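# Find the light check weight and set it on the dish

## Task

Of the four check weights, one weighs less than the rest; use the balance to find it (its pointer sits over the white mark when the two pans hold equal weight and leans toward the side that is lighter), then place that weight lying flat on the red dish while keeping the other three weights off the dish. Every object other than the weights and the dish must stay upright, and the balance must remain on the furniture it currently rests on.

## Robot and tools

Setup. Three identical i2rt Big YAM arms, arm1, arm2 and arm3, each with six joints, a two-finger gripper and a wrist camera (arm1_cam_wrist, arm2_cam_wrist, arm3_cam_wrist). Two fixed cameras, room_a and room_b, watch from the room. Feet (base_link, scene frame, metres, quat wxyz): arm1 x=-0.017 y=+1.211 z=+0.828 (+0.030,-0.003,-0.002,-1.000); arm2 x=+0.095 y=-0.011 z=+0.883 (+0.025,-0.002,-0.007,+1.000); arm3 x=-0.083 y=-1.202 z=+0.816 (+0.086,+0.005,-0.002,+0.996). Each foot faces along its own +x. The hand reaches roughly 1.0 m from the joint1 axis.

Frames. One shared scene frame: origin on the floor, +z up, metres. The hand point lies between the finger pads, about 1 cm back from the tips. Fingers point along the hand's +z; they open and close along its y. Printed hand positions can be off, more so at long reach.

move. Optional keys arm1, arm2, arm3 (one object per robot; an omitted robot keeps its old command) and cameras. Inside a robot's object:
- joints: absolute targets keyed by name. joint1_rad -2.879..2.879 (base yaw, + is counter-clockwise seen from above, 0 = along foot's +x); joint2_rad 0..3.141 (shoulder, 0 = upper arm back and roughly level, + lifts it up then forward); joint3_rad 0..3.019 (elbow, 0 = folded); joint4_rad -1.692..1.57 (hand pitch, + tips fingers up); joint5_rad -1.57..1.57 (sideways swing, + to the arm's right); joint6_rad -2.094..2.094 (roll, + clockwise seen from behind); gripper_m 0..0.093 metres of fingertip gap. Radians for arm joints.
- target: a single list of 7 numbers [x, y, z, qw, qx, qy, qz], an absolute hand pose in the scene frame (same form as the printed hand line). The hand travels a straight line to it starting from its hand_target. When target is given, joints may contain only gripper_m.
- speed: top path speed in m/s, 0.002..0.5, default 0.25; only allowed with target. Rotation is capped at twice that value in rad/s.
- min_time_s: 0.1..8 s, a floor on how long each joint motion of that robot takes; used with joints.
All motions in one call start together; all hand paths in one call finish together, paced by the slowest. Paths run 0.5 to 10 s and an action never exceeds 15 s. Each step the commanded pose is clamped to within 100 mm and 20 degrees of the measured hand, then solved by damped IK (position takes priority). Expect errors of a centimetre or more, overshoot of speed near full stretch, and wide swings in joint-space moves. Paths ignore obstacles and other arms. cameras: list of camera names or ["all"]; [] for none; omitted means all only for a call with no action. A call with no action returns full state, images and the scene number.

wait: seconds 0..10, optional cameras. Commands nothing new; time passes.

zoom_image: camera name and region [x0, y0, x1, y1] in image pixels, origin top-left, at most 504 by 504. Only cameras present in the latest images can be zoomed. Images are 672x504.

finished_scene: scene (the current scene number). Irreversible; the goal must hold without the robots afterwards.

Reading results. The move line gives each moved robot "done" or its worst status. Status words: off_target (stopped short, may still push); time_out (joints could not finish; each keeps a nearby target and keeps pushing; on_its_own lists those not yet there; send the reported position to relax it); not_followed (a safety check withheld the joint targets, or "pose unreachable" for a target; the gripper part still runs; the arm may keep trying); limit_stop_at_motor_heat (frozen by overheating; resend). "as last shown" marks robots not in this action; their status reads "not commanded". on_its_own shows uncommanded behaviour; "held at" is a target, not a reading. hand_target is the pose at the held joint targets. Joint velocities are rad/s (gripper m/s); "within noise" means still. Joint torques (N m, arm joints only) include gravity and friction, have per-arm offsets, and joints 3 and 4 wrap at ±28. Images may be slightly older than the state; the pictures line gives their order.

Gripper. Shut on nothing it reads 0.000 to 0.003. In free air it reads up to about 0.003 wide. When gripping a hard object it reads a bit below its width (occasionally up to 0.002 above). Targets slightly under the first-contact reading grip lightly; about 0.005 below gives full force (about 50 to 64 N per pad). Release by commanding well above the reading.

Camera calibration is provided per camera (fisheye wrist cameras, pinhole+radial room cameras; K, D, T_world_to_cam mapping scene to camera frame, pos_world). Room cameras may have shifted a couple of degrees and millimetres; wrist camera poses follow reported joints and carry extra error.

Refusals. An out-of-range value refuses the call and skips later move, wait and finished_scene calls in that reply; so does a stop that begins in or blocks a call. An unknown key makes only that call invalid.

Avoid. Robots pressing hard on each other, including a gripper closing on another arm's fingers; the self-collision check can be late and lets fingertips, housings and cameras touch. Hard hits on fixed or heavy items, drops, releasing moving parts, tipping things, and anything leaving the work area or reaching the floor. Arms keep pushing on contact; sustained pushing, holding loads or long stretched poses heat motors: MOTOR HOT appears near 85 °C, and at 100 °C the arm goes limp for 30 to 60 s or more (OVER-TEMPERATURE FAULT). The scene keeps running while you think, with the last command held. Loose objects can get occasional small nudges.

Each tool is called after "Emit:" as name(argument=value, ...) on one line, values as JSON.

## Session

Emit:
move()

Scene clock: 0.00 s.
Joint torques (N m): no reading
Heat: arm1: hottest joint2_rad 37 °C; arm2: hottest joint2_rad 31 °C; arm3: hottest joint2_rad 36 °C.
Joint velocities: within noise
arm1.joint_positions: joint1_rad=+0.463 joint2_rad=+0.615 joint3_rad=+1.490 joint4_rad=-1.383 joint5_rad=+0.276 joint6_rad=+0.395 gripper_m=+0.09396
arm1.joint_status: not commanded
arm1.hand: x=-0.2166 y=+1.1519 z=+1.4100 quat_wxyz=(-0.119, -0.855, +0.016, +0.505) (m; scene frame)
arm1.hand_target: x=-0.2135 y=+1.1537 z=+1.4229 quat_wxyz=(-0.125, -0.847, +0.018, +0.516) (m; scene frame)
arm1.hand_status: not commanded
arm2.joint_positions: joint1_rad=+0.482 joint2_rad=+0.585 joint3_rad=+1.357 joint4_rad=-1.462 joint5_rad=+0.226 joint6_rad=+0.023 gripper_m=+0.09396
arm2.joint_status: not commanded
arm2.hand: x=-0.1095 y=-0.0683 z=+1.3892 quat_wxyz=(-0.010, +0.891, +0.138, -0.433) (m; scene frame)
arm2.hand_target: x=-0.1075 y=-0.0675 z=+1.4001 quat_wxyz=(-0.007, +0.885, +0.136, -0.444) (m; scene frame)
arm2.hand_status: not commanded
arm3.joint_positions: joint1_rad=-0.065 joint2_rad=+0.649 joint3_rad=+1.390 joint4_rad=-1.161 joint5_rad=-0.034 joint6_rad=-0.702 gripper_m=+0.09396
arm3.joint_status: not commanded
arm3.hand: x=-0.3410 y=-1.1470 z=+1.3892 quat_wxyz=(-0.236, +0.811, +0.203, -0.495) (m; scene frame)
arm3.hand_target: x=-0.3379 y=-1.1478 z=+1.4005 quat_wxyz=(-0.241, +0.804, +0.201, -0.504) (m; scene frame)
arm3.hand_status: not commanded
pictures: arm1_cam_wrist, arm2_cam_wrist, arm3_cam_wrist, room_a, room_b

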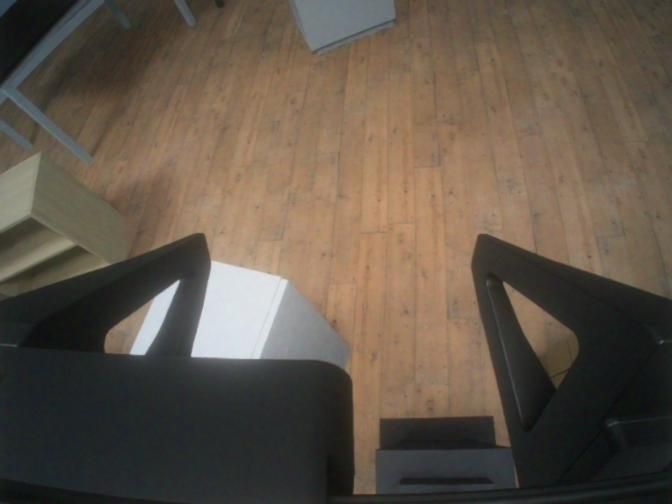

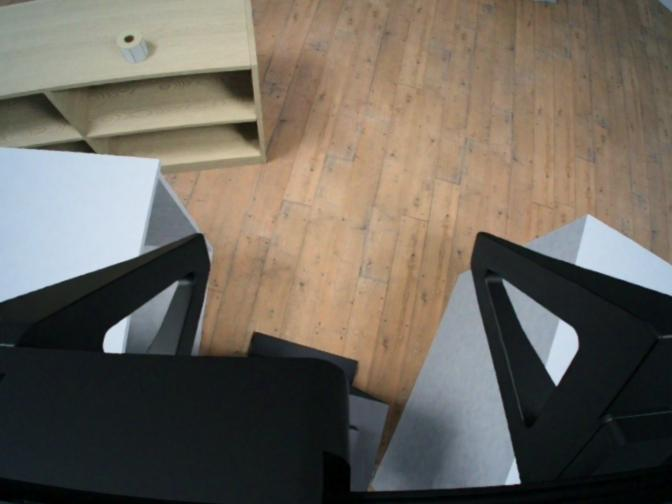

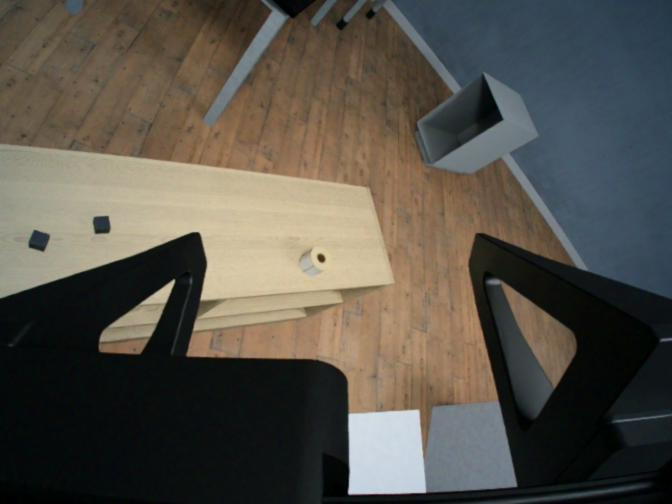

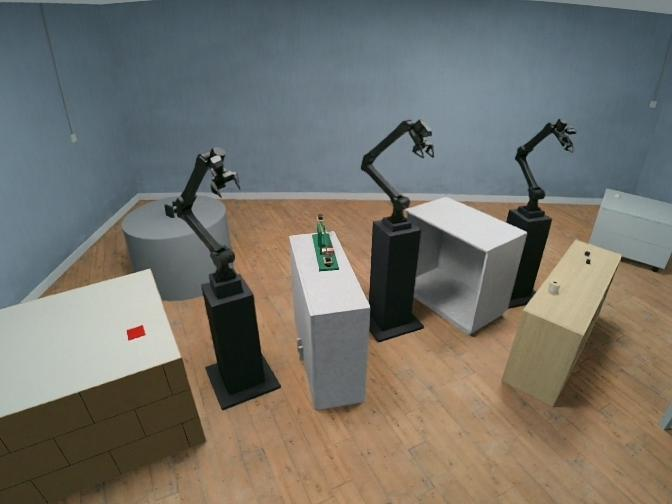

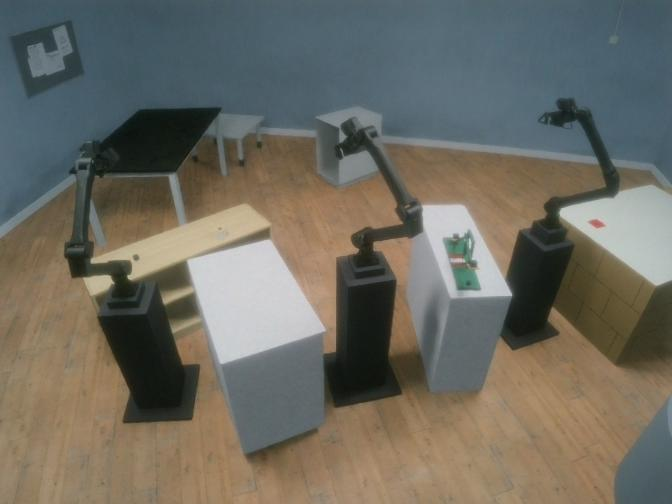

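Emit:
zoom_image(camera="room_a", region=[280, 200, 380, 275])

Emit:
zoom_image(camera="room_b", region=[420, 200, 520, 300])

Emit:
zoom_image(camera="room_a", region=[520, 230, 620, 305])

Emit:
zoom_image(camera="room_b", region=[90, 200, 290, 300])

Emit:
zoom_image(camera="room_a", region=[60, 270, 220, 390])

Emit:
zoom_image(camera="room_b", region=[550, 190, 672, 280])

Scaled by 5.040 from the camera's 672x504 image, which has a finer 960x720 frame.

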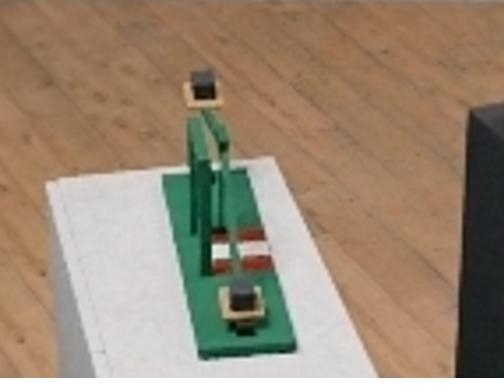

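Scaled by 5.040 from the camera's 672x504 image, which has a finer 960x720 frame.

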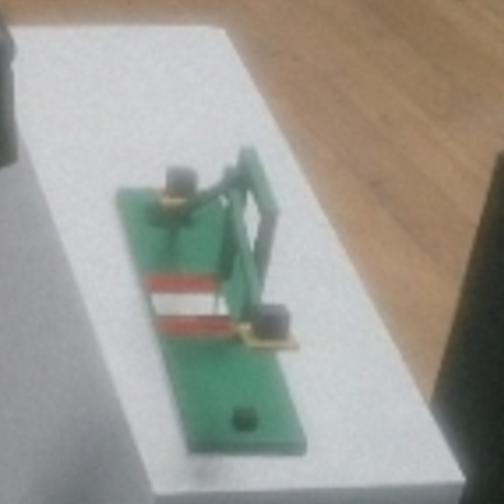

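Scaled by 5.040 from the camera's 672x504 image, which has a finer 960x720 frame.

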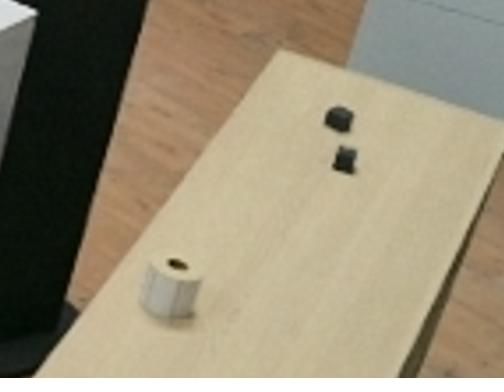

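Scaled by 2.520 from the camera's 672x504 image, which has a finer 960x720 frame.

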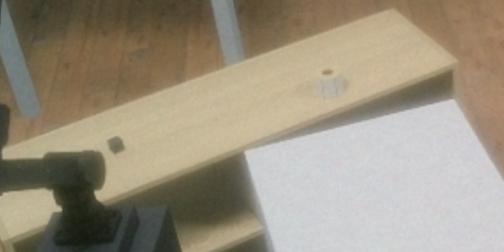

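Scaled by 3.150 from the camera's 672x504 image, which has a finer 960x720 frame.

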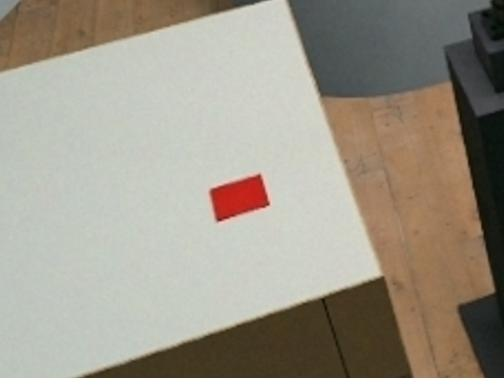

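Scaled by 4.131 from the camera's 672x504 image, which has a finer 960x720 frame.

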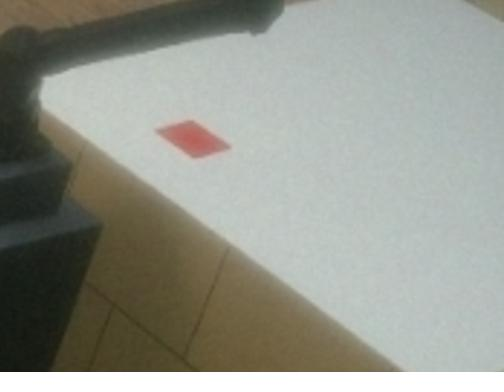

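Emit:
move(arm1={"joints":{"joint1_rad":1.80,"joint2_rad":1.436,"joint3_rad":1.368,"joint4_rad":-0.89,"joint5_rad":0,"joint6_rad":0},"min_time_s":2}, cameras=["arm1_cam_wrist"])

Scene clock: 7.40 s.
Joint torques (N m): arm1=[-0.38 -9.93 12.49 1.94 0.02 -0.2] | arm2=[1.44 2.2 10.93 1.94 0.08 0.1] | arm3=[-1.2 0.5 8.79 2.1 0 0.02]
Heat: arm1: hottest joint2_rad 37 °C; arm2: hottest joint2_rad 31 °C; arm3: hottest joint2_rad 36 °C.
move: arm1 done
Joint velocities: within noise
arm1.joint_positions: joint1_rad=+1.798 joint2_rad=+1.438 joint3_rad=+1.350 joint4_rad=-0.906 joint5_rad=+0.001 joint6_rad=+0.015 gripper_m=+0.09397
arm1.joint_status: all done
arm1.hand: x=+0.1421 y=+0.6805 z=+1.1032 quat_wxyz=(-0.228, -0.578, -0.764, +0.173) (m; scene frame)
arm1.hand_target: x=+0.1451 y=+0.6742 z=+1.1160 quat_wxyz=(-0.241, -0.569, -0.765, +0.184) (m; scene frame)
arm1.hand_status: not commanded
arm2, arm3: as last shown
arm3.hand_target: x=-0.3379 y=-1.1478 z=+1.4005 quat_wxyz=(-0.241, +0.805, +0.201, -0.504) (m; scene frame)
pictures: arm1_cam_wrist
camera_calibration:
arm1_cam_wrist: T_world_to_cam=[[-0.962213, -0.272265, 0.00422437, 0.317358], [-0.271578, 0.960681, 0.0577698, -0.675864], [-0.019787, 0.0544396, -0.998321, 1.19467], [0, 0, 0, 1]] pos_world=[0.145455, 0.670658, 1.23037]

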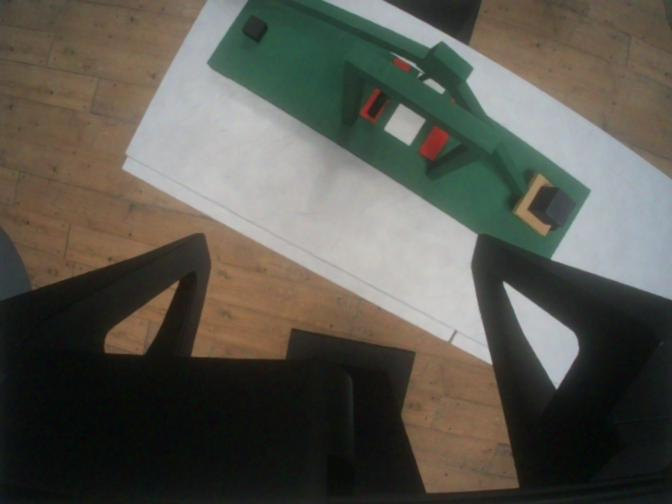

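Emit:
move(arm1={"joints":{"joint1_rad":1.92,"joint4_rad":-0.5},"min_time_s":0.8}, cameras=["arm1_cam_wrist"])

Scene clock: 9.40 s.
Joint torques (N m): arm1=[0.5 -10.46 12.64 2.54 0.02 -0.2] | arm2=[1.49 2.2 10.95 1.92 0.09 0.1] | arm3=[-1.14 0.32 8.81 2.07 0 0.01]
Heat: arm1: hottest joint2_rad 37 °C; arm2: hottest joint2_rad 31 °C; arm3: hottest joint2_rad 36 °C.
move: arm1 done
Joint velocities: within noise
arm1.joint_positions: joint1_rad=+1.910 joint2_rad=+1.438 joint3_rad=+1.350 joint4_rad=-0.519 joint5_rad=+0.001 joint6_rad=+0.014 gripper_m=+0.09397
arm1.joint_status: all done
arm1.hand: x=+0.2276 y=+0.6386 z=+1.1693 quat_wxyz=(-0.387, -0.493, -0.736, +0.257) (m; scene frame)
arm1.hand_target: x=+0.2357 y=+0.6366 z=+1.1851 quat_wxyz=(-0.401, -0.479, -0.734, +0.267) (m; scene frame)
arm1.hand_status: not commanded
arm2, arm3: as last shown
pictures: arm1_cam_wrist
camera_calibration:
arm1_cam_wrist: T_world_to_cam=[[-0.924795, -0.380466, 0.000661602, 0.452716], [-0.360316, 0.875257, -0.322641, -0.0966052], [0.122175, -0.298615, -0.946521, 1.3972], [0, 0, 0, 1]] pos_world=[0.213158, 0.674021, 1.29101]

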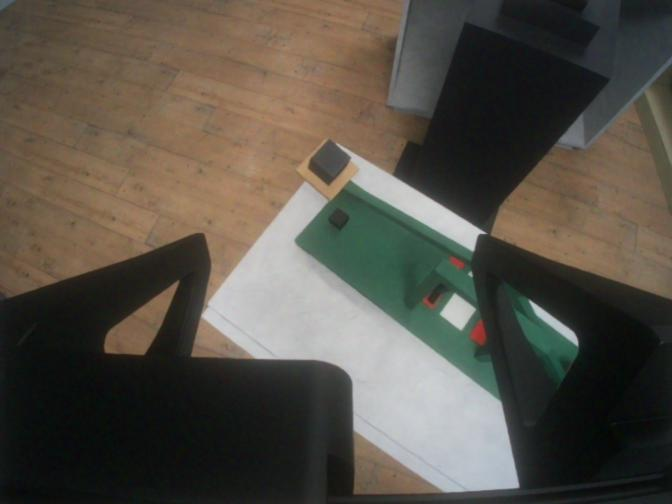

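Emit:
zoom_image(camera="arm1_cam_wrist", region=[270, 120, 510, 360])

Scaled by 2.100 from the camera's 672x504 image, which has a finer 960x720 frame.

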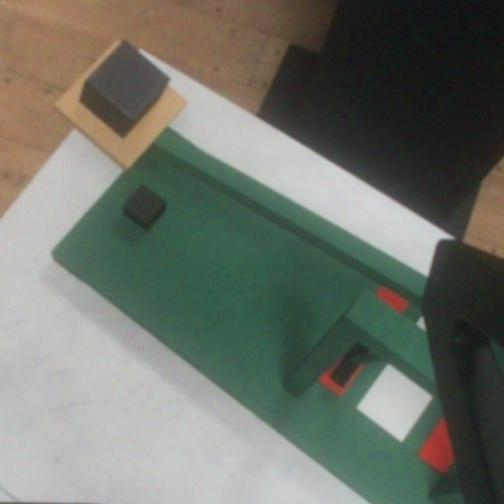

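Emit:
zoom_image(camera="arm1_cam_wrist", region=[290, 130, 370, 210])

Emit:
zoom_image(camera="room_b", region=[450, 245, 500, 295])

Emit:
zoom_image(camera="room_a", region=[300, 205, 350, 280])

Scaled by 6.300 from the camera's 672x504 image, which has a finer 960x720 frame.

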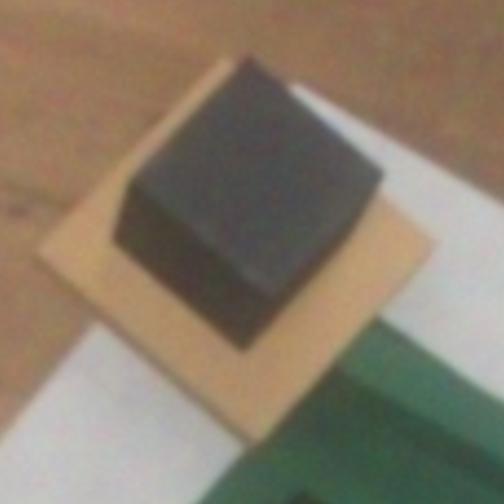

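This scene's latest camera images include none from room_b. They are from: arm1_cam_wrist. room_b's image comes with the result of a call that names it in "cameras".

This scene's latest camera images include none from room_a. They are from: arm1_cam_wrist. room_a's image comes with the result of a call that names it in "cameras".

Emit:
move(arm1={"target":[0.3375,0.511,1.03,0.148,0.791,0.554,-0.212],"speed":0.3}, cameras=["arm1_cam_wrist","room_a","room_b"])

Emit:
zoom_image(camera="room_b", region=[440, 220, 520, 300])

Emit:
zoom_image(camera="room_a", region=[290, 190, 370, 280])

Scene clock: 16.00 s.
Joint torques (N m): arm1=[-0.09 -17.85 15.46 0.53 0.35 0.04] | arm2=[1.61 2.2 10.95 1.98 0.07 0.11] | arm3=[-1.03 0.5 8.8 2.09 -0.01 0.01]
Heat: arm1: hottest joint3_rad 39 °C; arm2: hottest joint3_rad 32 °C; arm3: hottest joint2_rad 36 °C.
move: arm1 off_target
Joint velocities: within noise
arm1.joint_positions: joint1_rad=+2.050 joint2_rad=+2.281 joint3_rad=+2.374 joint4_rad=-1.358 joint5_rad=+0.394 joint6_rad=+0.818 gripper_m=+0.09397
arm1.joint_status: not commanded
arm1.hand: x=+0.3232 y=+0.5164 z=+1.0141 quat_wxyz=(-0.128, -0.791, -0.560, +0.212) (m; scene frame)
arm1.hand_target: x=+0.3368 y=+0.5121 z=+1.0300 quat_wxyz=(-0.149, -0.791, -0.554, +0.212) (m; scene frame)
arm1.hand_status: off_target (0.022 m and 2.4 deg from the pose sent, 0.218 m and 49.1 deg at the start)
arm2, arm3: as last shown
pictures: arm1_cam_wrist, room_a, room_b
camera_calibration:
arm1_cam_wrist: T_world_to_cam=[[-0.939825, 0.339428, 0.0389607, 0.0889875], [0.341494, 0.929725, 0.137818, -0.727219], [0.0105565, 0.142829, -0.989691, 1.05399], [0, 0, 0, 1]] pos_world=[0.320847, 0.495368, 1.13988]

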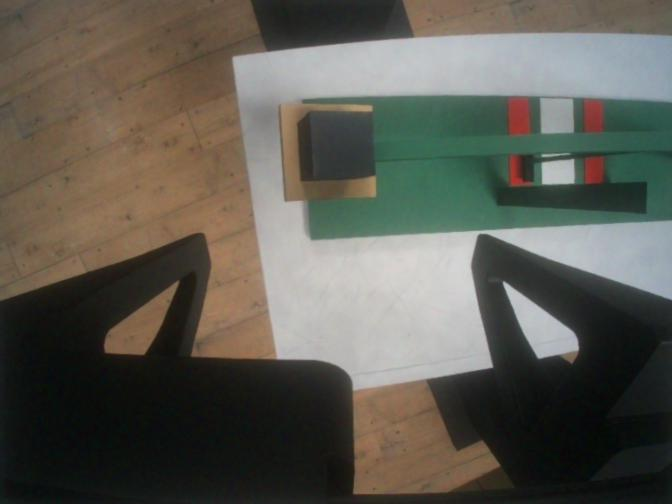

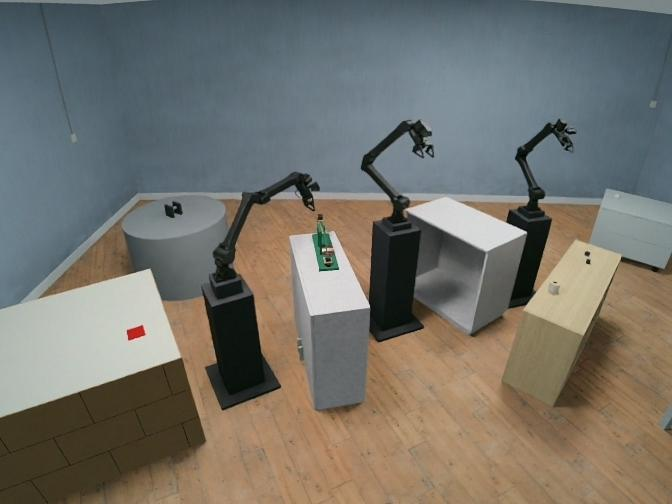

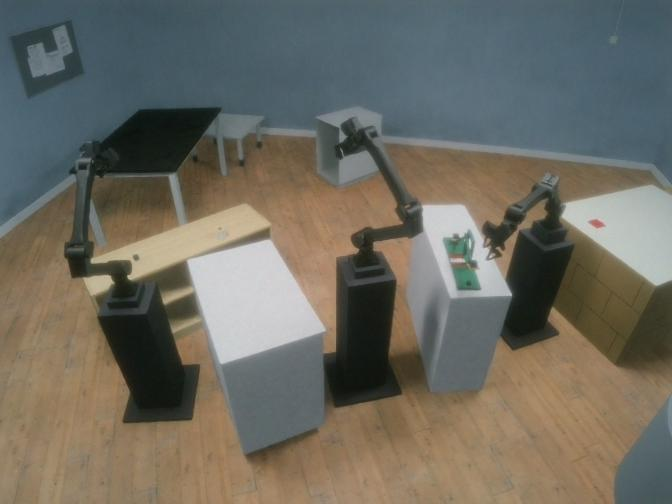

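Scaled by 6.300 from the camera's 672x504 image, which has a finer 960x720 frame.

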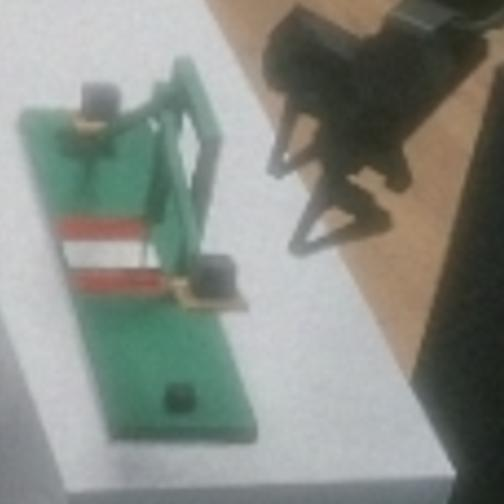

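Scaled by 5.600 from the camera's 672x504 image, which has a finer 960x720 frame.

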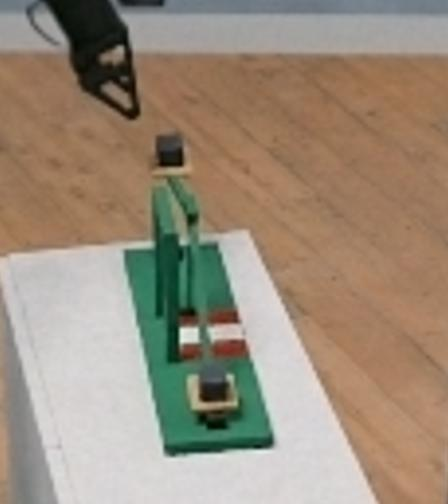

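Emit:
zoom_image(camera="arm1_cam_wrist", region=[260, 80, 400, 220])

Scaled by 3.600 from the camera's 672x504 image, which has a finer 960x720 frame.

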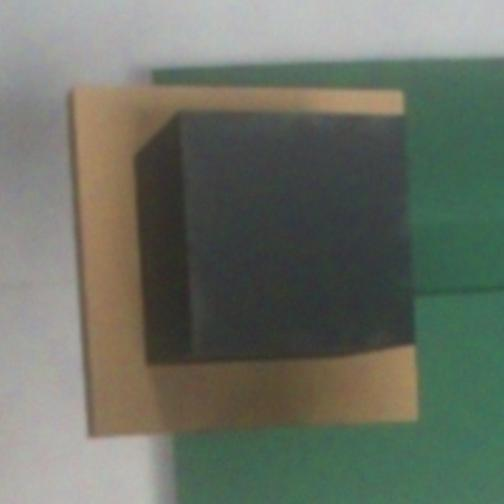

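Emit:
move(arm1={"target":[0.3264,0.4863,0.9825,0.155,0.791,0.552,-0.212],"speed":0.12}, cameras=["arm1_cam_wrist"])

Emit:
zoom_image(camera="arm1_cam_wrist", region=[180, 60, 500, 300])

Scene clock: 18.33 s.
Joint torques (N m): arm1=[-1.85 -19.14 11.64 1.46 0.28 -0.24] | arm2=[1.44 2.14 11.03 1.94 0.09 0.11] | arm3=[-1.08 0.44 8.8 2.07 0 0.02]
Heat: arm1: hottest joint3_rad 39 °C; arm2: hottest joint3_rad 32 °C; arm3: hottest joint2_rad 36 °C.
move: arm1 off_target
Joint velocities: within noise
arm1.joint_positions: joint1_rad=+2.046 joint2_rad=+2.326 joint3_rad=+2.364 joint4_rad=-1.260 joint5_rad=+0.386 joint6_rad=+0.816 gripper_m=+0.09397
arm1.joint_status: not commanded
arm1.hand: x=+0.3326 y=+0.4968 z=+0.9825 quat_wxyz=(-0.149, -0.791, -0.555, +0.210) (m; scene frame)
arm1.hand_target: x=+0.3262 y=+0.4867 z=+0.9825 quat_wxyz=(-0.155, -0.791, -0.552, +0.212) (m; scene frame)
arm1.hand_status: off_target (0.012 m and 0.8 deg from the pose sent, 0.044 m and 3.3 deg at the start)
arm2, arm3: as last shown
pictures: arm1_cam_wrist
camera_calibration:
arm1_cam_wrist: T_world_to_cam=[[-0.940667, 0.339329, 0.00119691, 0.143099], [0.337163, 0.934252, 0.116162, -0.687431], [0.0382991, 0.109674, -0.99323, 1.03624], [0, 0, 0, 1]] pos_world=[0.326698, 0.480028, 1.10891]

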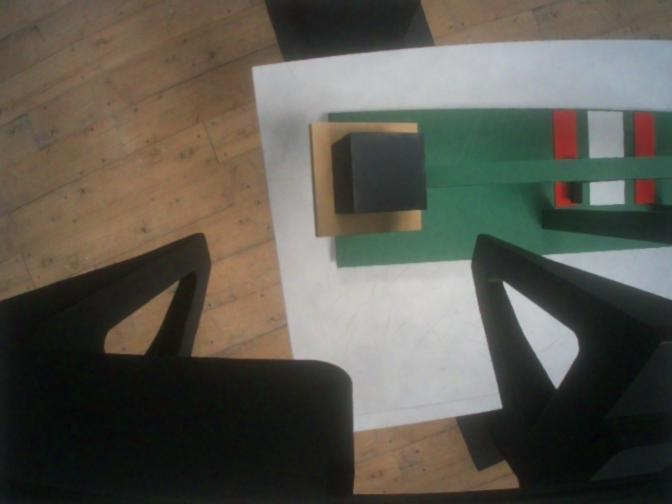

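Scaled by 1.575 from the camera's 672x504 image, which has a finer 960x720 frame.

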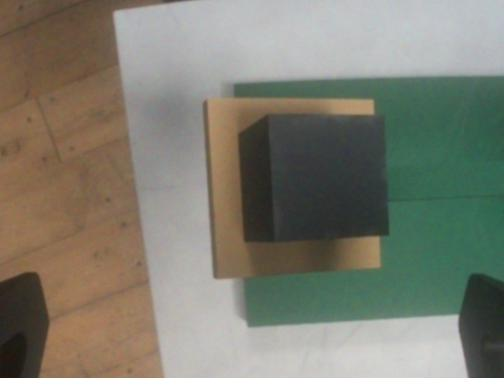

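Emit:
move(arm1={"target":[0.301,0.480,0.970,0.155,0.791,0.552,-0.212],"speed":0.12}, cameras=["arm1_cam_wrist"])

Emit:
zoom_image(camera="arm1_cam_wrist", region=[180, 60, 500, 300])

Scene clock: 20.13 s.
Joint torques (N m): arm1=[-1.26 -20.84 11.14 1.44 0.24 -0.26] | arm2=[1.49 2.2 10.96 1.96 0.09 0.1] | arm3=[-1.14 0.44 8.77 2.07 -0.01 0.02]
Heat: arm1: hottest joint3_rad 40 °C; arm2: hottest joint3_rad 33 °C; arm3: hottest joint2_rad 36 °C.
move: arm1 off_target
Joint velocities: within noise
arm1.joint_positions: joint1_rad=+2.004 joint2_rad=+2.326 joint3_rad=+2.275 joint4_rad=-1.186 joint5_rad=+0.374 joint6_rad=+0.785 gripper_m=+0.09397
arm1.joint_status: not commanded
arm1.hand: x=+0.3021 y=+0.4865 z=+0.9468 quat_wxyz=(-0.135, -0.794, -0.554, +0.209) (m; scene frame)
arm1.hand_target: x=+0.3007 y=+0.4804 z=+0.9701 quat_wxyz=(-0.155, -0.791, -0.552, +0.212) (m; scene frame)
arm1.hand_status: off_target (0.024 m and 2.4 deg from the pose sent, 0.038 m and 0.8 deg at the start)
arm2, arm3: as last shown
pictures: arm1_cam_wrist
camera_calibration:
arm1_cam_wrist: T_world_to_cam=[[-0.936911, 0.348944, 0.020871, 0.0935004], [0.348479, 0.927621, 0.134467, -0.680839], [0.0275611, 0.133257, -0.990698, 0.992415], [0, 0, 0, 1]] pos_world=[0.297508, 0.466688, 1.07278]

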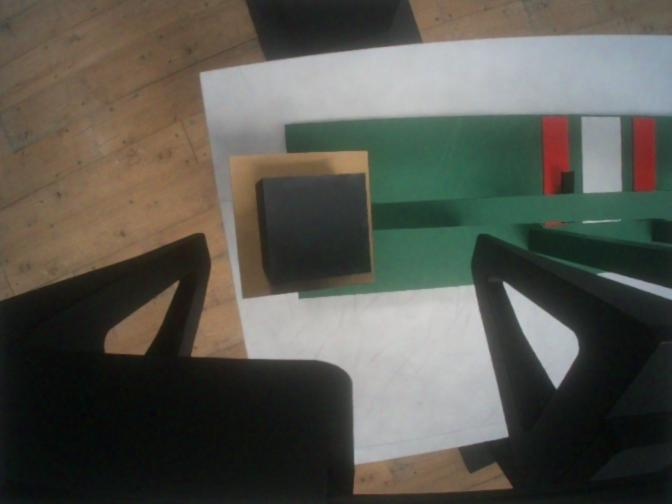

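Scaled by 1.575 from the camera's 672x504 image, which has a finer 960x720 frame.

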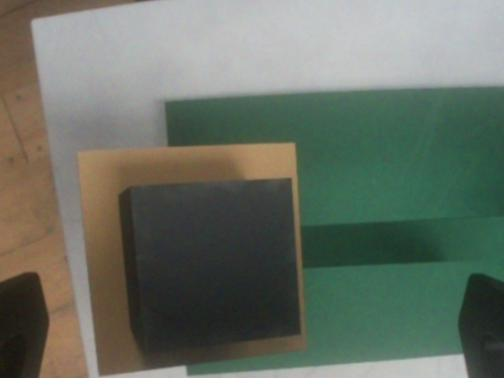

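Emit:
move(arm1={"target":[0.3038,0.466,0.9625,0.165,0.791,0.552,-0.212],"speed":0.1}, cameras=["arm1_cam_wrist"])

Emit:
zoom_image(camera="arm1_cam_wrist", region=[180, 120, 500, 360])

Scene clock: 21.50 s.
Joint torques (N m): arm1=[-2.02 -18.73 14.31 1.5 0.24 -0.19] | arm2=[1.44 2.49 10.96 1.95 0.07 0.11] | arm3=[-1.14 0.44 8.8 2.04 -0.02 0.01]
Heat: arm1: hottest joint3_rad 40 °C; arm2: hottest joint3_rad 33 °C; arm3: hottest joint2_rad 36 °C.
move: arm1 off_target
Joint velocities: within noise
arm1.joint_positions: joint1_rad=+2.004 joint2_rad=+2.326 joint3_rad=+2.275 joint4_rad=-1.166 joint5_rad=+0.368 joint6_rad=+0.775 gripper_m=+0.09397
arm1.joint_status: not commanded
arm1.hand: x=+0.3051 y=+0.4831 z=+0.9480 quat_wxyz=(-0.144, -0.792, -0.556, +0.208) (m; scene frame)
arm1.hand_target: x=+0.3030 y=+0.4671 z=+0.9629 quat_wxyz=(-0.165, -0.790, -0.551, +0.212) (m; scene frame)
arm1.hand_status: off_target (0.022 m and 2.5 deg from the pose sent, 0.026 m and 3.5 deg at the start)
arm2, arm3: as last shown
pictures: arm1_cam_wrist
camera_calibration:
arm1_cam_wrist: T_world_to_cam=[[-0.940732, 0.339068, 0.00754899, 0.116041], [0.337278, 0.932966, 0.125772, -0.669768], [0.0356021, 0.120863, -0.992031, 0.998792], [0, 0, 0, 1]] pos_world=[0.299503, 0.464808, 1.07419]

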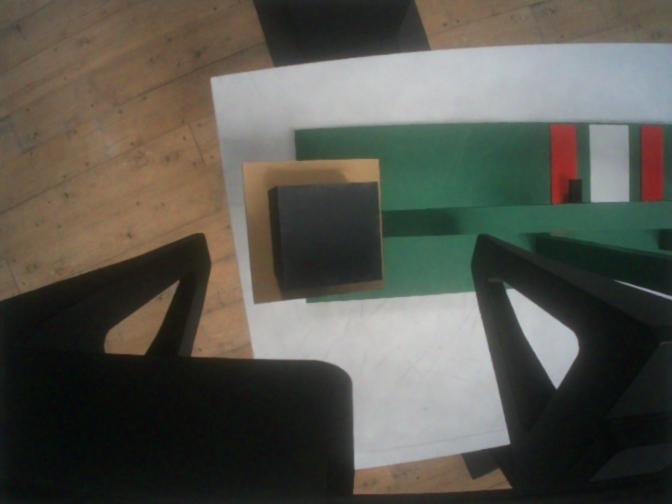

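Scaled by 1.575 from the camera's 672x504 image, which has a finer 960x720 frame.

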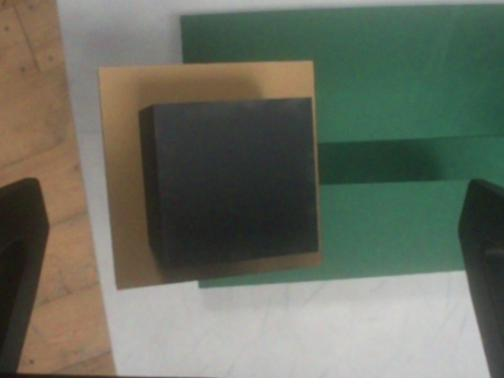

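Emit:
move(arm1={"target":[0.302,0.450,0.952,0.175,0.791,0.552,-0.212],"speed":0.1}, cameras=["arm1_cam_wrist"])

Emit:
zoom_image(camera="arm1_cam_wrist", region=[180, 120, 500, 360])

Scene clock: 23.50 s.
Joint torques (N m): arm1=[-1.49 -18.32 15.46 1.28 0.19 -0.22] | arm2=[1.49 2.14 10.97 1.96 0.09 0.11] | arm3=[-1.14 0.44 8.8 2.06 0 0.01]
Heat: arm1: hottest joint3_rad 40 °C; arm2: hottest joint3_rad 33 °C; arm3: hottest joint2_rad 36 °C.
move: arm1 off_target
Joint velocities: within noise
arm1.joint_positions: joint1_rad=+1.994 joint2_rad=+2.355 joint3_rad=+2.298 joint4_rad=-1.136 joint5_rad=+0.359 joint6_rad=+0.759 gripper_m=+0.09397
arm1.joint_status: not commanded
arm1.hand: x=+0.3044 y=+0.4698 z=+0.9387 quat_wxyz=(-0.154, -0.790, -0.557, +0.207) (m; scene frame)
arm1.hand_target: x=+0.3012 y=+0.4515 z=+0.9524 quat_wxyz=(-0.175, -0.788, -0.550, +0.212) (m; scene frame)
arm1.hand_status: off_target (0.024 m and 2.5 deg from the pose sent, 0.033 m and 3.6 deg at the start)
arm2, arm3: as last shown
pictures: arm1_cam_wrist
camera_calibration:
arm1_cam_wrist: T_world_to_cam=[[-0.943129, 0.332315, -0.00868817, 0.139141], [0.329161, 0.937196, 0.115395, -0.645775], [0.0464901, 0.105973, -0.993282, 0.99597], [0, 0, 0, 1]] pos_world=[0.297489, 0.453433, 1.06501]

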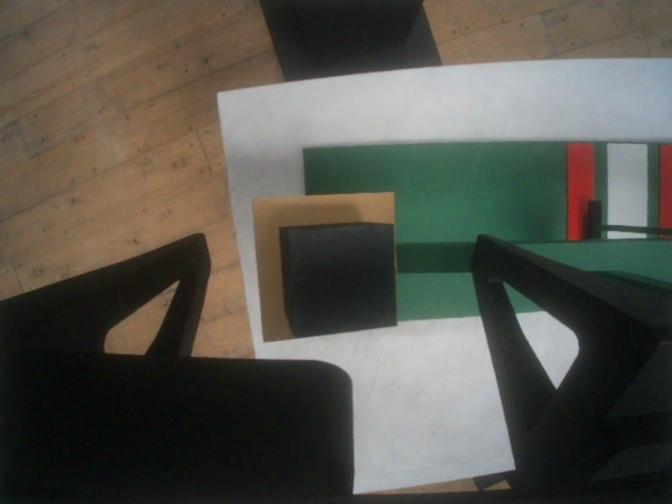

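Scaled by 1.575 from the camera's 672x504 image, which has a finer 960x720 frame.

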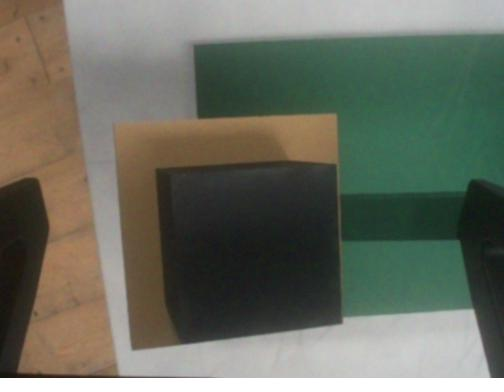

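Emit:
move(arm1={"joints":{"gripper_m":0.024}}, cameras=["arm1_cam_wrist"])

Scene clock: 24.53 s.
Joint torques (N m): arm1=[-1.85 -18.61 14.39 0.58 0.7 -0.14] | arm2=[1.49 2.43 10.97 1.94 0.08 0.11] | arm3=[-1.2 0.56 8.79 2.09 -0.02 0.02]
Heat: arm1: hottest joint3_rad 41 °C; arm2: hottest joint3_rad 33 °C; arm3: hottest joint2_rad 36 °C.
move: arm1 off_target
Joint velocities: within noise
arm1.joint_positions: joint1_rad=+1.998 joint2_rad=+2.361 joint3_rad=+2.310 joint4_rad=-1.116 joint5_rad=+0.346 joint6_rad=+0.751 gripper_m=+0.03417
arm1.joint_status: gripper_m off_target (ended at +0.03421, target +0.02400)
arm1.hand: x=+0.3124 y=+0.4653 z=+0.9399 quat_wxyz=(-0.167, -0.786, -0.560, +0.203) (m; scene frame)
arm1.hand_target: x=+0.3011 y=+0.4514 z=+0.9525 quat_wxyz=(-0.175, -0.789, -0.550, +0.212) (m; scene frame)
arm1.hand_status: not commanded
arm2.joint_positions: joint1_rad=+0.482 joint2_rad=+0.585 joint3_rad=+1.357 joint4_rad=-1.462 joint5_rad=+0.226 joint6_rad=+0.023 gripper_m=+0.09396
arm2.joint_status: not commanded
arm2.hand: x=-0.1095 y=-0.0683 z=+1.3892 quat_wxyz=(-0.010, +0.891, +0.138, -0.433) (m; scene frame)
arm2.hand_target: x=-0.1075 y=-0.0675 z=+1.4001 quat_wxyz=(-0.007, +0.885, +0.136, -0.444) (m; scene frame)
arm2.hand_status: not commanded
arm3.joint_positions: joint1_rad=-0.065 joint2_rad=+0.649 joint3_rad=+1.390 joint4_rad=-1.161 joint5_rad=-0.034 joint6_rad=-0.702 gripper_m=+0.09396
arm3.joint_status: not commanded
arm3.hand: x=-0.3410 y=-1.1470 z=+1.3892 quat_wxyz=(-0.236, +0.811, +0.203, -0.495) (m; scene frame)
arm3.hand_target: x=-0.3379 y=-1.1478 z=+1.4005 quat_wxyz=(-0.241, +0.805, +0.201, -0.504) (m; scene frame)
arm3.hand_status: not commanded
pictures: arm1_cam_wrist
camera_calibration:
arm1_cam_wrist: T_world_to_cam=[[-0.947819, 0.317233, -0.0316755, 0.178228], [0.31237, 0.943947, 0.106718, -0.634018], [0.0637544, 0.0912546, -0.993785, 0.999221], [0, 0, 0, 1]] pos_world=[0.303271, 0.450757, 1.06632]

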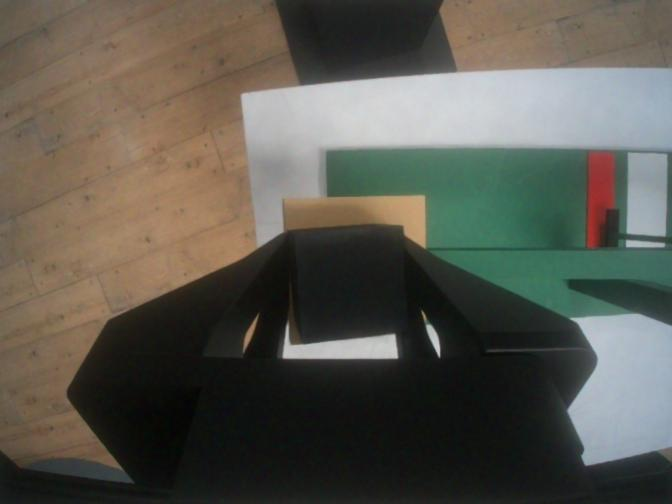

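Emit:
move(arm1={"target":[0.300,0.480,1.10,0.175,0.789,0.550,-0.212],"speed":0.2}, cameras=["arm1_cam_wrist","room_a","room_b"])

Emit:
zoom_image(camera="room_a", region=[290, 170, 390, 280])

Scene clock: 27.13 s.
Joint torques (N m): arm1=[-0.91 -19.02 15.79 0.79 0.45 -0.05] | arm2=[1.38 2.32 10.99 1.92 0.08 0.11] | arm3=[-1.03 0.38 8.8 2.06 -0.02 0]
Heat: arm1: hottest joint3_rad 42 °C; arm2: hottest joint3_rad 34 °C; arm3: hottest joint2_rad 36 °C.
move: arm1 off_target
Joint velocities: within noise
arm1.joint_positions: joint1_rad=+2.000 joint2_rad=+2.361 joint3_rad=+2.669 joint4_rad=-1.510 joint5_rad=+0.359 joint6_rad=+0.751 gripper_m=+0.03417
arm1.joint_status: not commanded
arm1.hand: x=+0.3011 y=+0.4881 z=+1.0731 quat_wxyz=(-0.149, -0.786, -0.563, +0.207) (m; scene frame)
arm1.hand_target: x=+0.2993 y=+0.4816 z=+1.0999 quat_wxyz=(-0.176, -0.788, -0.550, +0.212) (m; scene frame)
arm1.hand_status: off_target (0.028 m and 3.4 deg from the pose sent, 0.161 m and 1.8 deg at the start; pose on its path clipped on 13 of 72 steps)
arm2, arm3: as last shown
pictures: arm1_cam_wrist, room_a, room_b
camera_calibration:
arm1_cam_wrist: T_world_to_cam=[[-0.947262, 0.320454, 0.00196311, 0.126706], [0.318302, 0.940156, 0.121618, -0.682243], [0.0371274, 0.115829, -0.992575, 1.12493], [0, 0, 0, 1]] pos_world=[0.295417, 0.470512, 1.1993]

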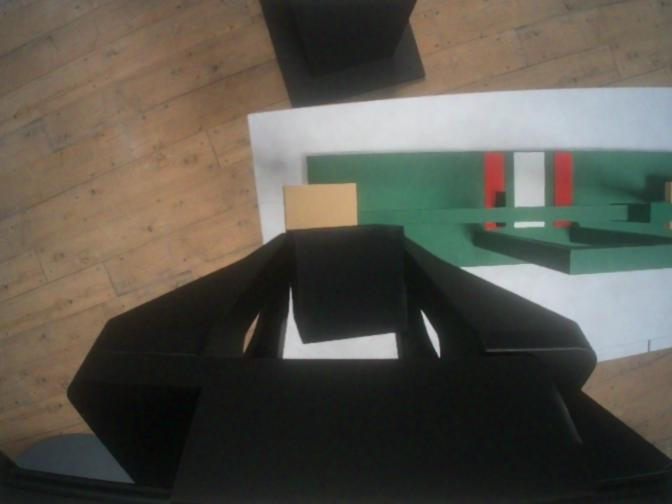

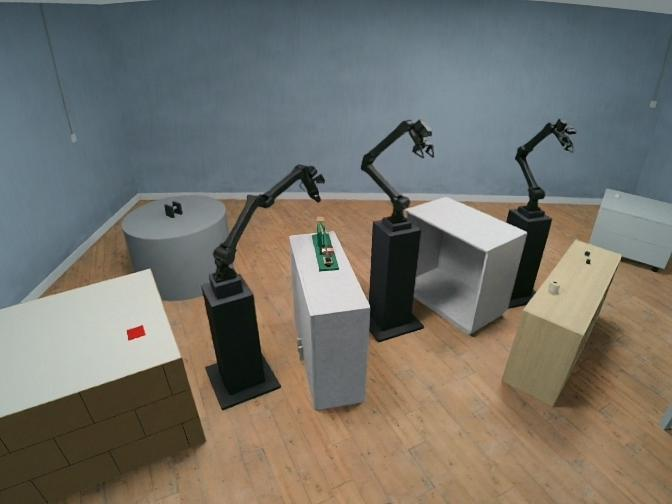

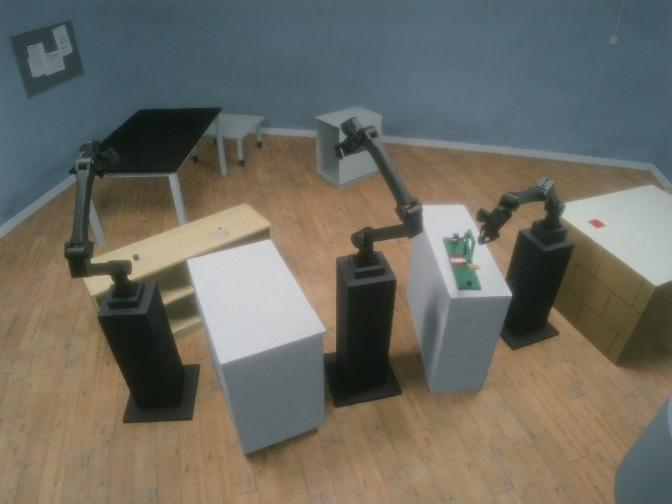

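Scaled by 4.582 from the camera's 672x504 image, which has a finer 960x720 frame.

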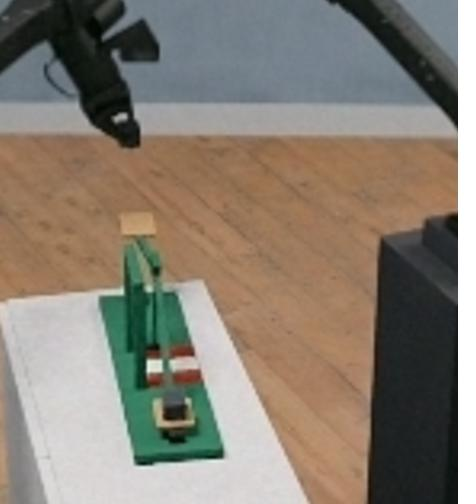

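Emit:
move(arm1={"joints":{"joint1_rad":-1.45,"joint2_rad":1.089,"joint3_rad":0.826,"joint4_rad":-0.70,"joint5_rad":0,"joint6_rad":0.03},"min_time_s":3}, cameras=["arm1_cam_wrist","room_a"])

Scene clock: 31.47 s.
Joint torques (N m): arm1=[-0.91 -7.53 11.59 2 -0.06 -0.21] | arm2=[1.61 2.14 11 1.95 0.07 0.11] | arm3=[-1.08 0.5 8.79 2.09 0 0.01]
Heat: arm1: hottest joint3_rad 42 °C; arm2: hottest joint3_rad 34 °C; arm3: hottest joint2_rad 36 °C.
move: arm1 done
Joint velocities: within noise
arm1.joint_positions: joint1_rad=-1.437 joint2_rad=+1.113 joint3_rad=+0.812 joint4_rad=-0.719 joint5_rad=+0.003 joint6_rad=+0.045 gripper_m=+0.03418
arm1.joint_status: all done
arm1.hand: x=-0.0939 y=+1.6145 z=+1.0025 quat_wxyz=(+0.165, -0.729, +0.629, +0.214) (m; scene frame)
arm1.hand_target: x=-0.0902 y=+1.6226 z=+1.0213 quat_wxyz=(+0.184, -0.723, +0.623, +0.233) (m; scene frame)
arm1.hand_status: not commanded
arm2, arm3: as last shown
pictures: arm1_cam_wrist, room_a
camera_calibration:
arm1_cam_wrist: T_world_to_cam=[[0.98763, 0.154761, -0.0252389, -0.131829], [0.156436, -0.983502, 0.0908405, 1.51453], [-0.0107639, -0.093665, -0.995546, 1.27583], [0, 0, 0, 1]] pos_world=[-0.0929953, 1.62945, 1.12923]

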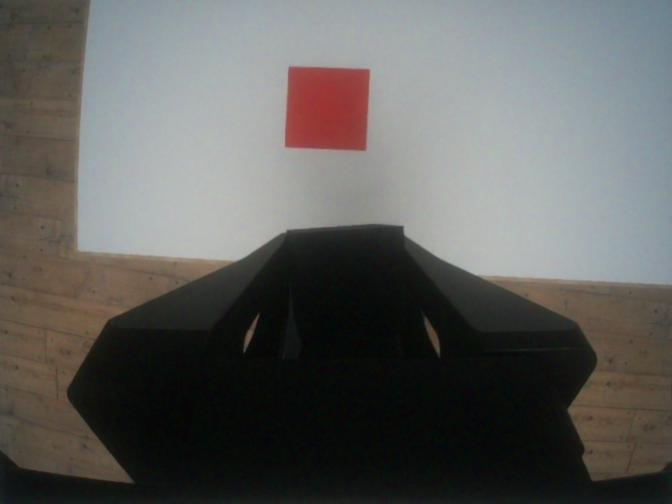

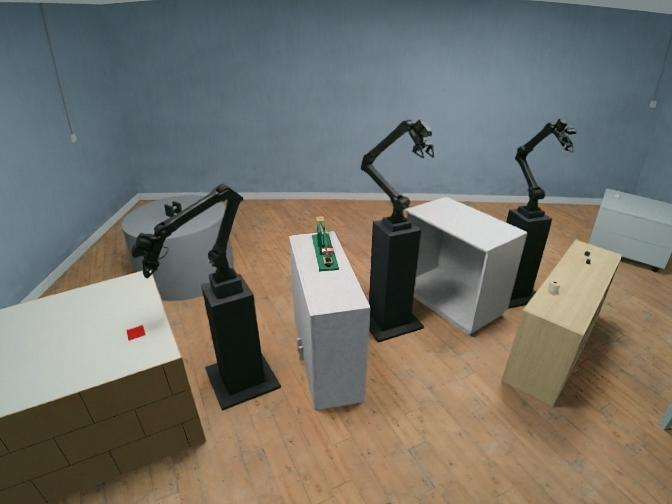

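Emit:
move(arm1={"target":[-0.105,1.668,0.880,0.176,-0.726,0.624,0.231],"speed":0.2}, cameras=["arm1_cam_wrist"])

Scene clock: 37.10 s.
Joint torques (N m): arm1=[-0.85 -7.24 9.42 2.13 -0.03 -0.14] | arm2=[1.55 2.14 11.02 1.96 0.08 0.11] | arm3=[-1.2 0.44 8.79 2.06 -0.01 0.01]
Heat: arm1: hottest joint3_rad 43 °C; arm2: hottest joint3_rad 35 °C; arm3: hottest joint2_rad 36 °C.
move: arm1 off_target
Joint velocities: within noise
arm1.joint_positions: joint1_rad=-1.437 joint2_rad=+1.441 joint3_rad=+0.698 joint4_rad=-0.266 joint5_rad=-0.001 joint6_rad=+0.045 gripper_m=+0.03418
arm1.joint_status: not commanded
arm1.hand: x=-0.1040 y=+1.6568 z=+0.8733 quat_wxyz=(+0.167, -0.728, +0.627, +0.219) (m; scene frame)
arm1.hand_target: x=-0.1049 y=+1.6677 z=+0.8802 quat_wxyz=(+0.176, -0.726, +0.624, +0.231) (m; scene frame)
arm1.hand_status: off_target (0.013 m and 1.7 deg from the pose sent, 0.134 m and 2.4 deg at the start)
arm2, arm3: as last shown
pictures: arm1_cam_wrist
camera_calibration:
arm1_cam_wrist: T_world_to_cam=[[0.9871, 0.157455, -0.0290073, -0.132939], [0.1593, -0.984027, 0.0794581, 1.58059], [-0.0160329, -0.0830539, -0.996416, 1.13366], [0, 0, 0, 1]] pos_world=[-0.102388, 1.67043, 1.00015]

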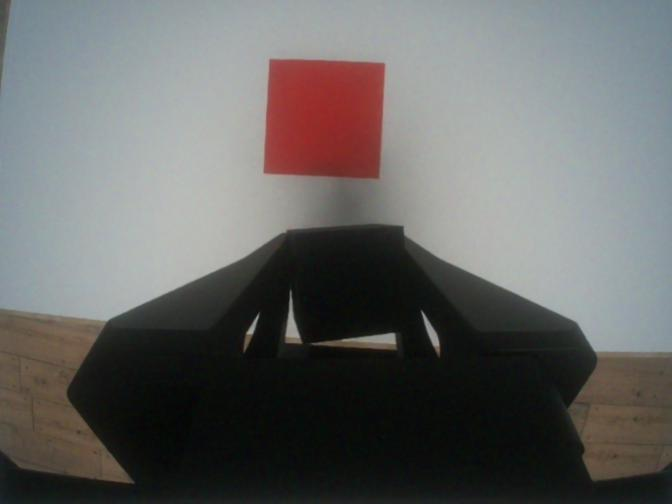

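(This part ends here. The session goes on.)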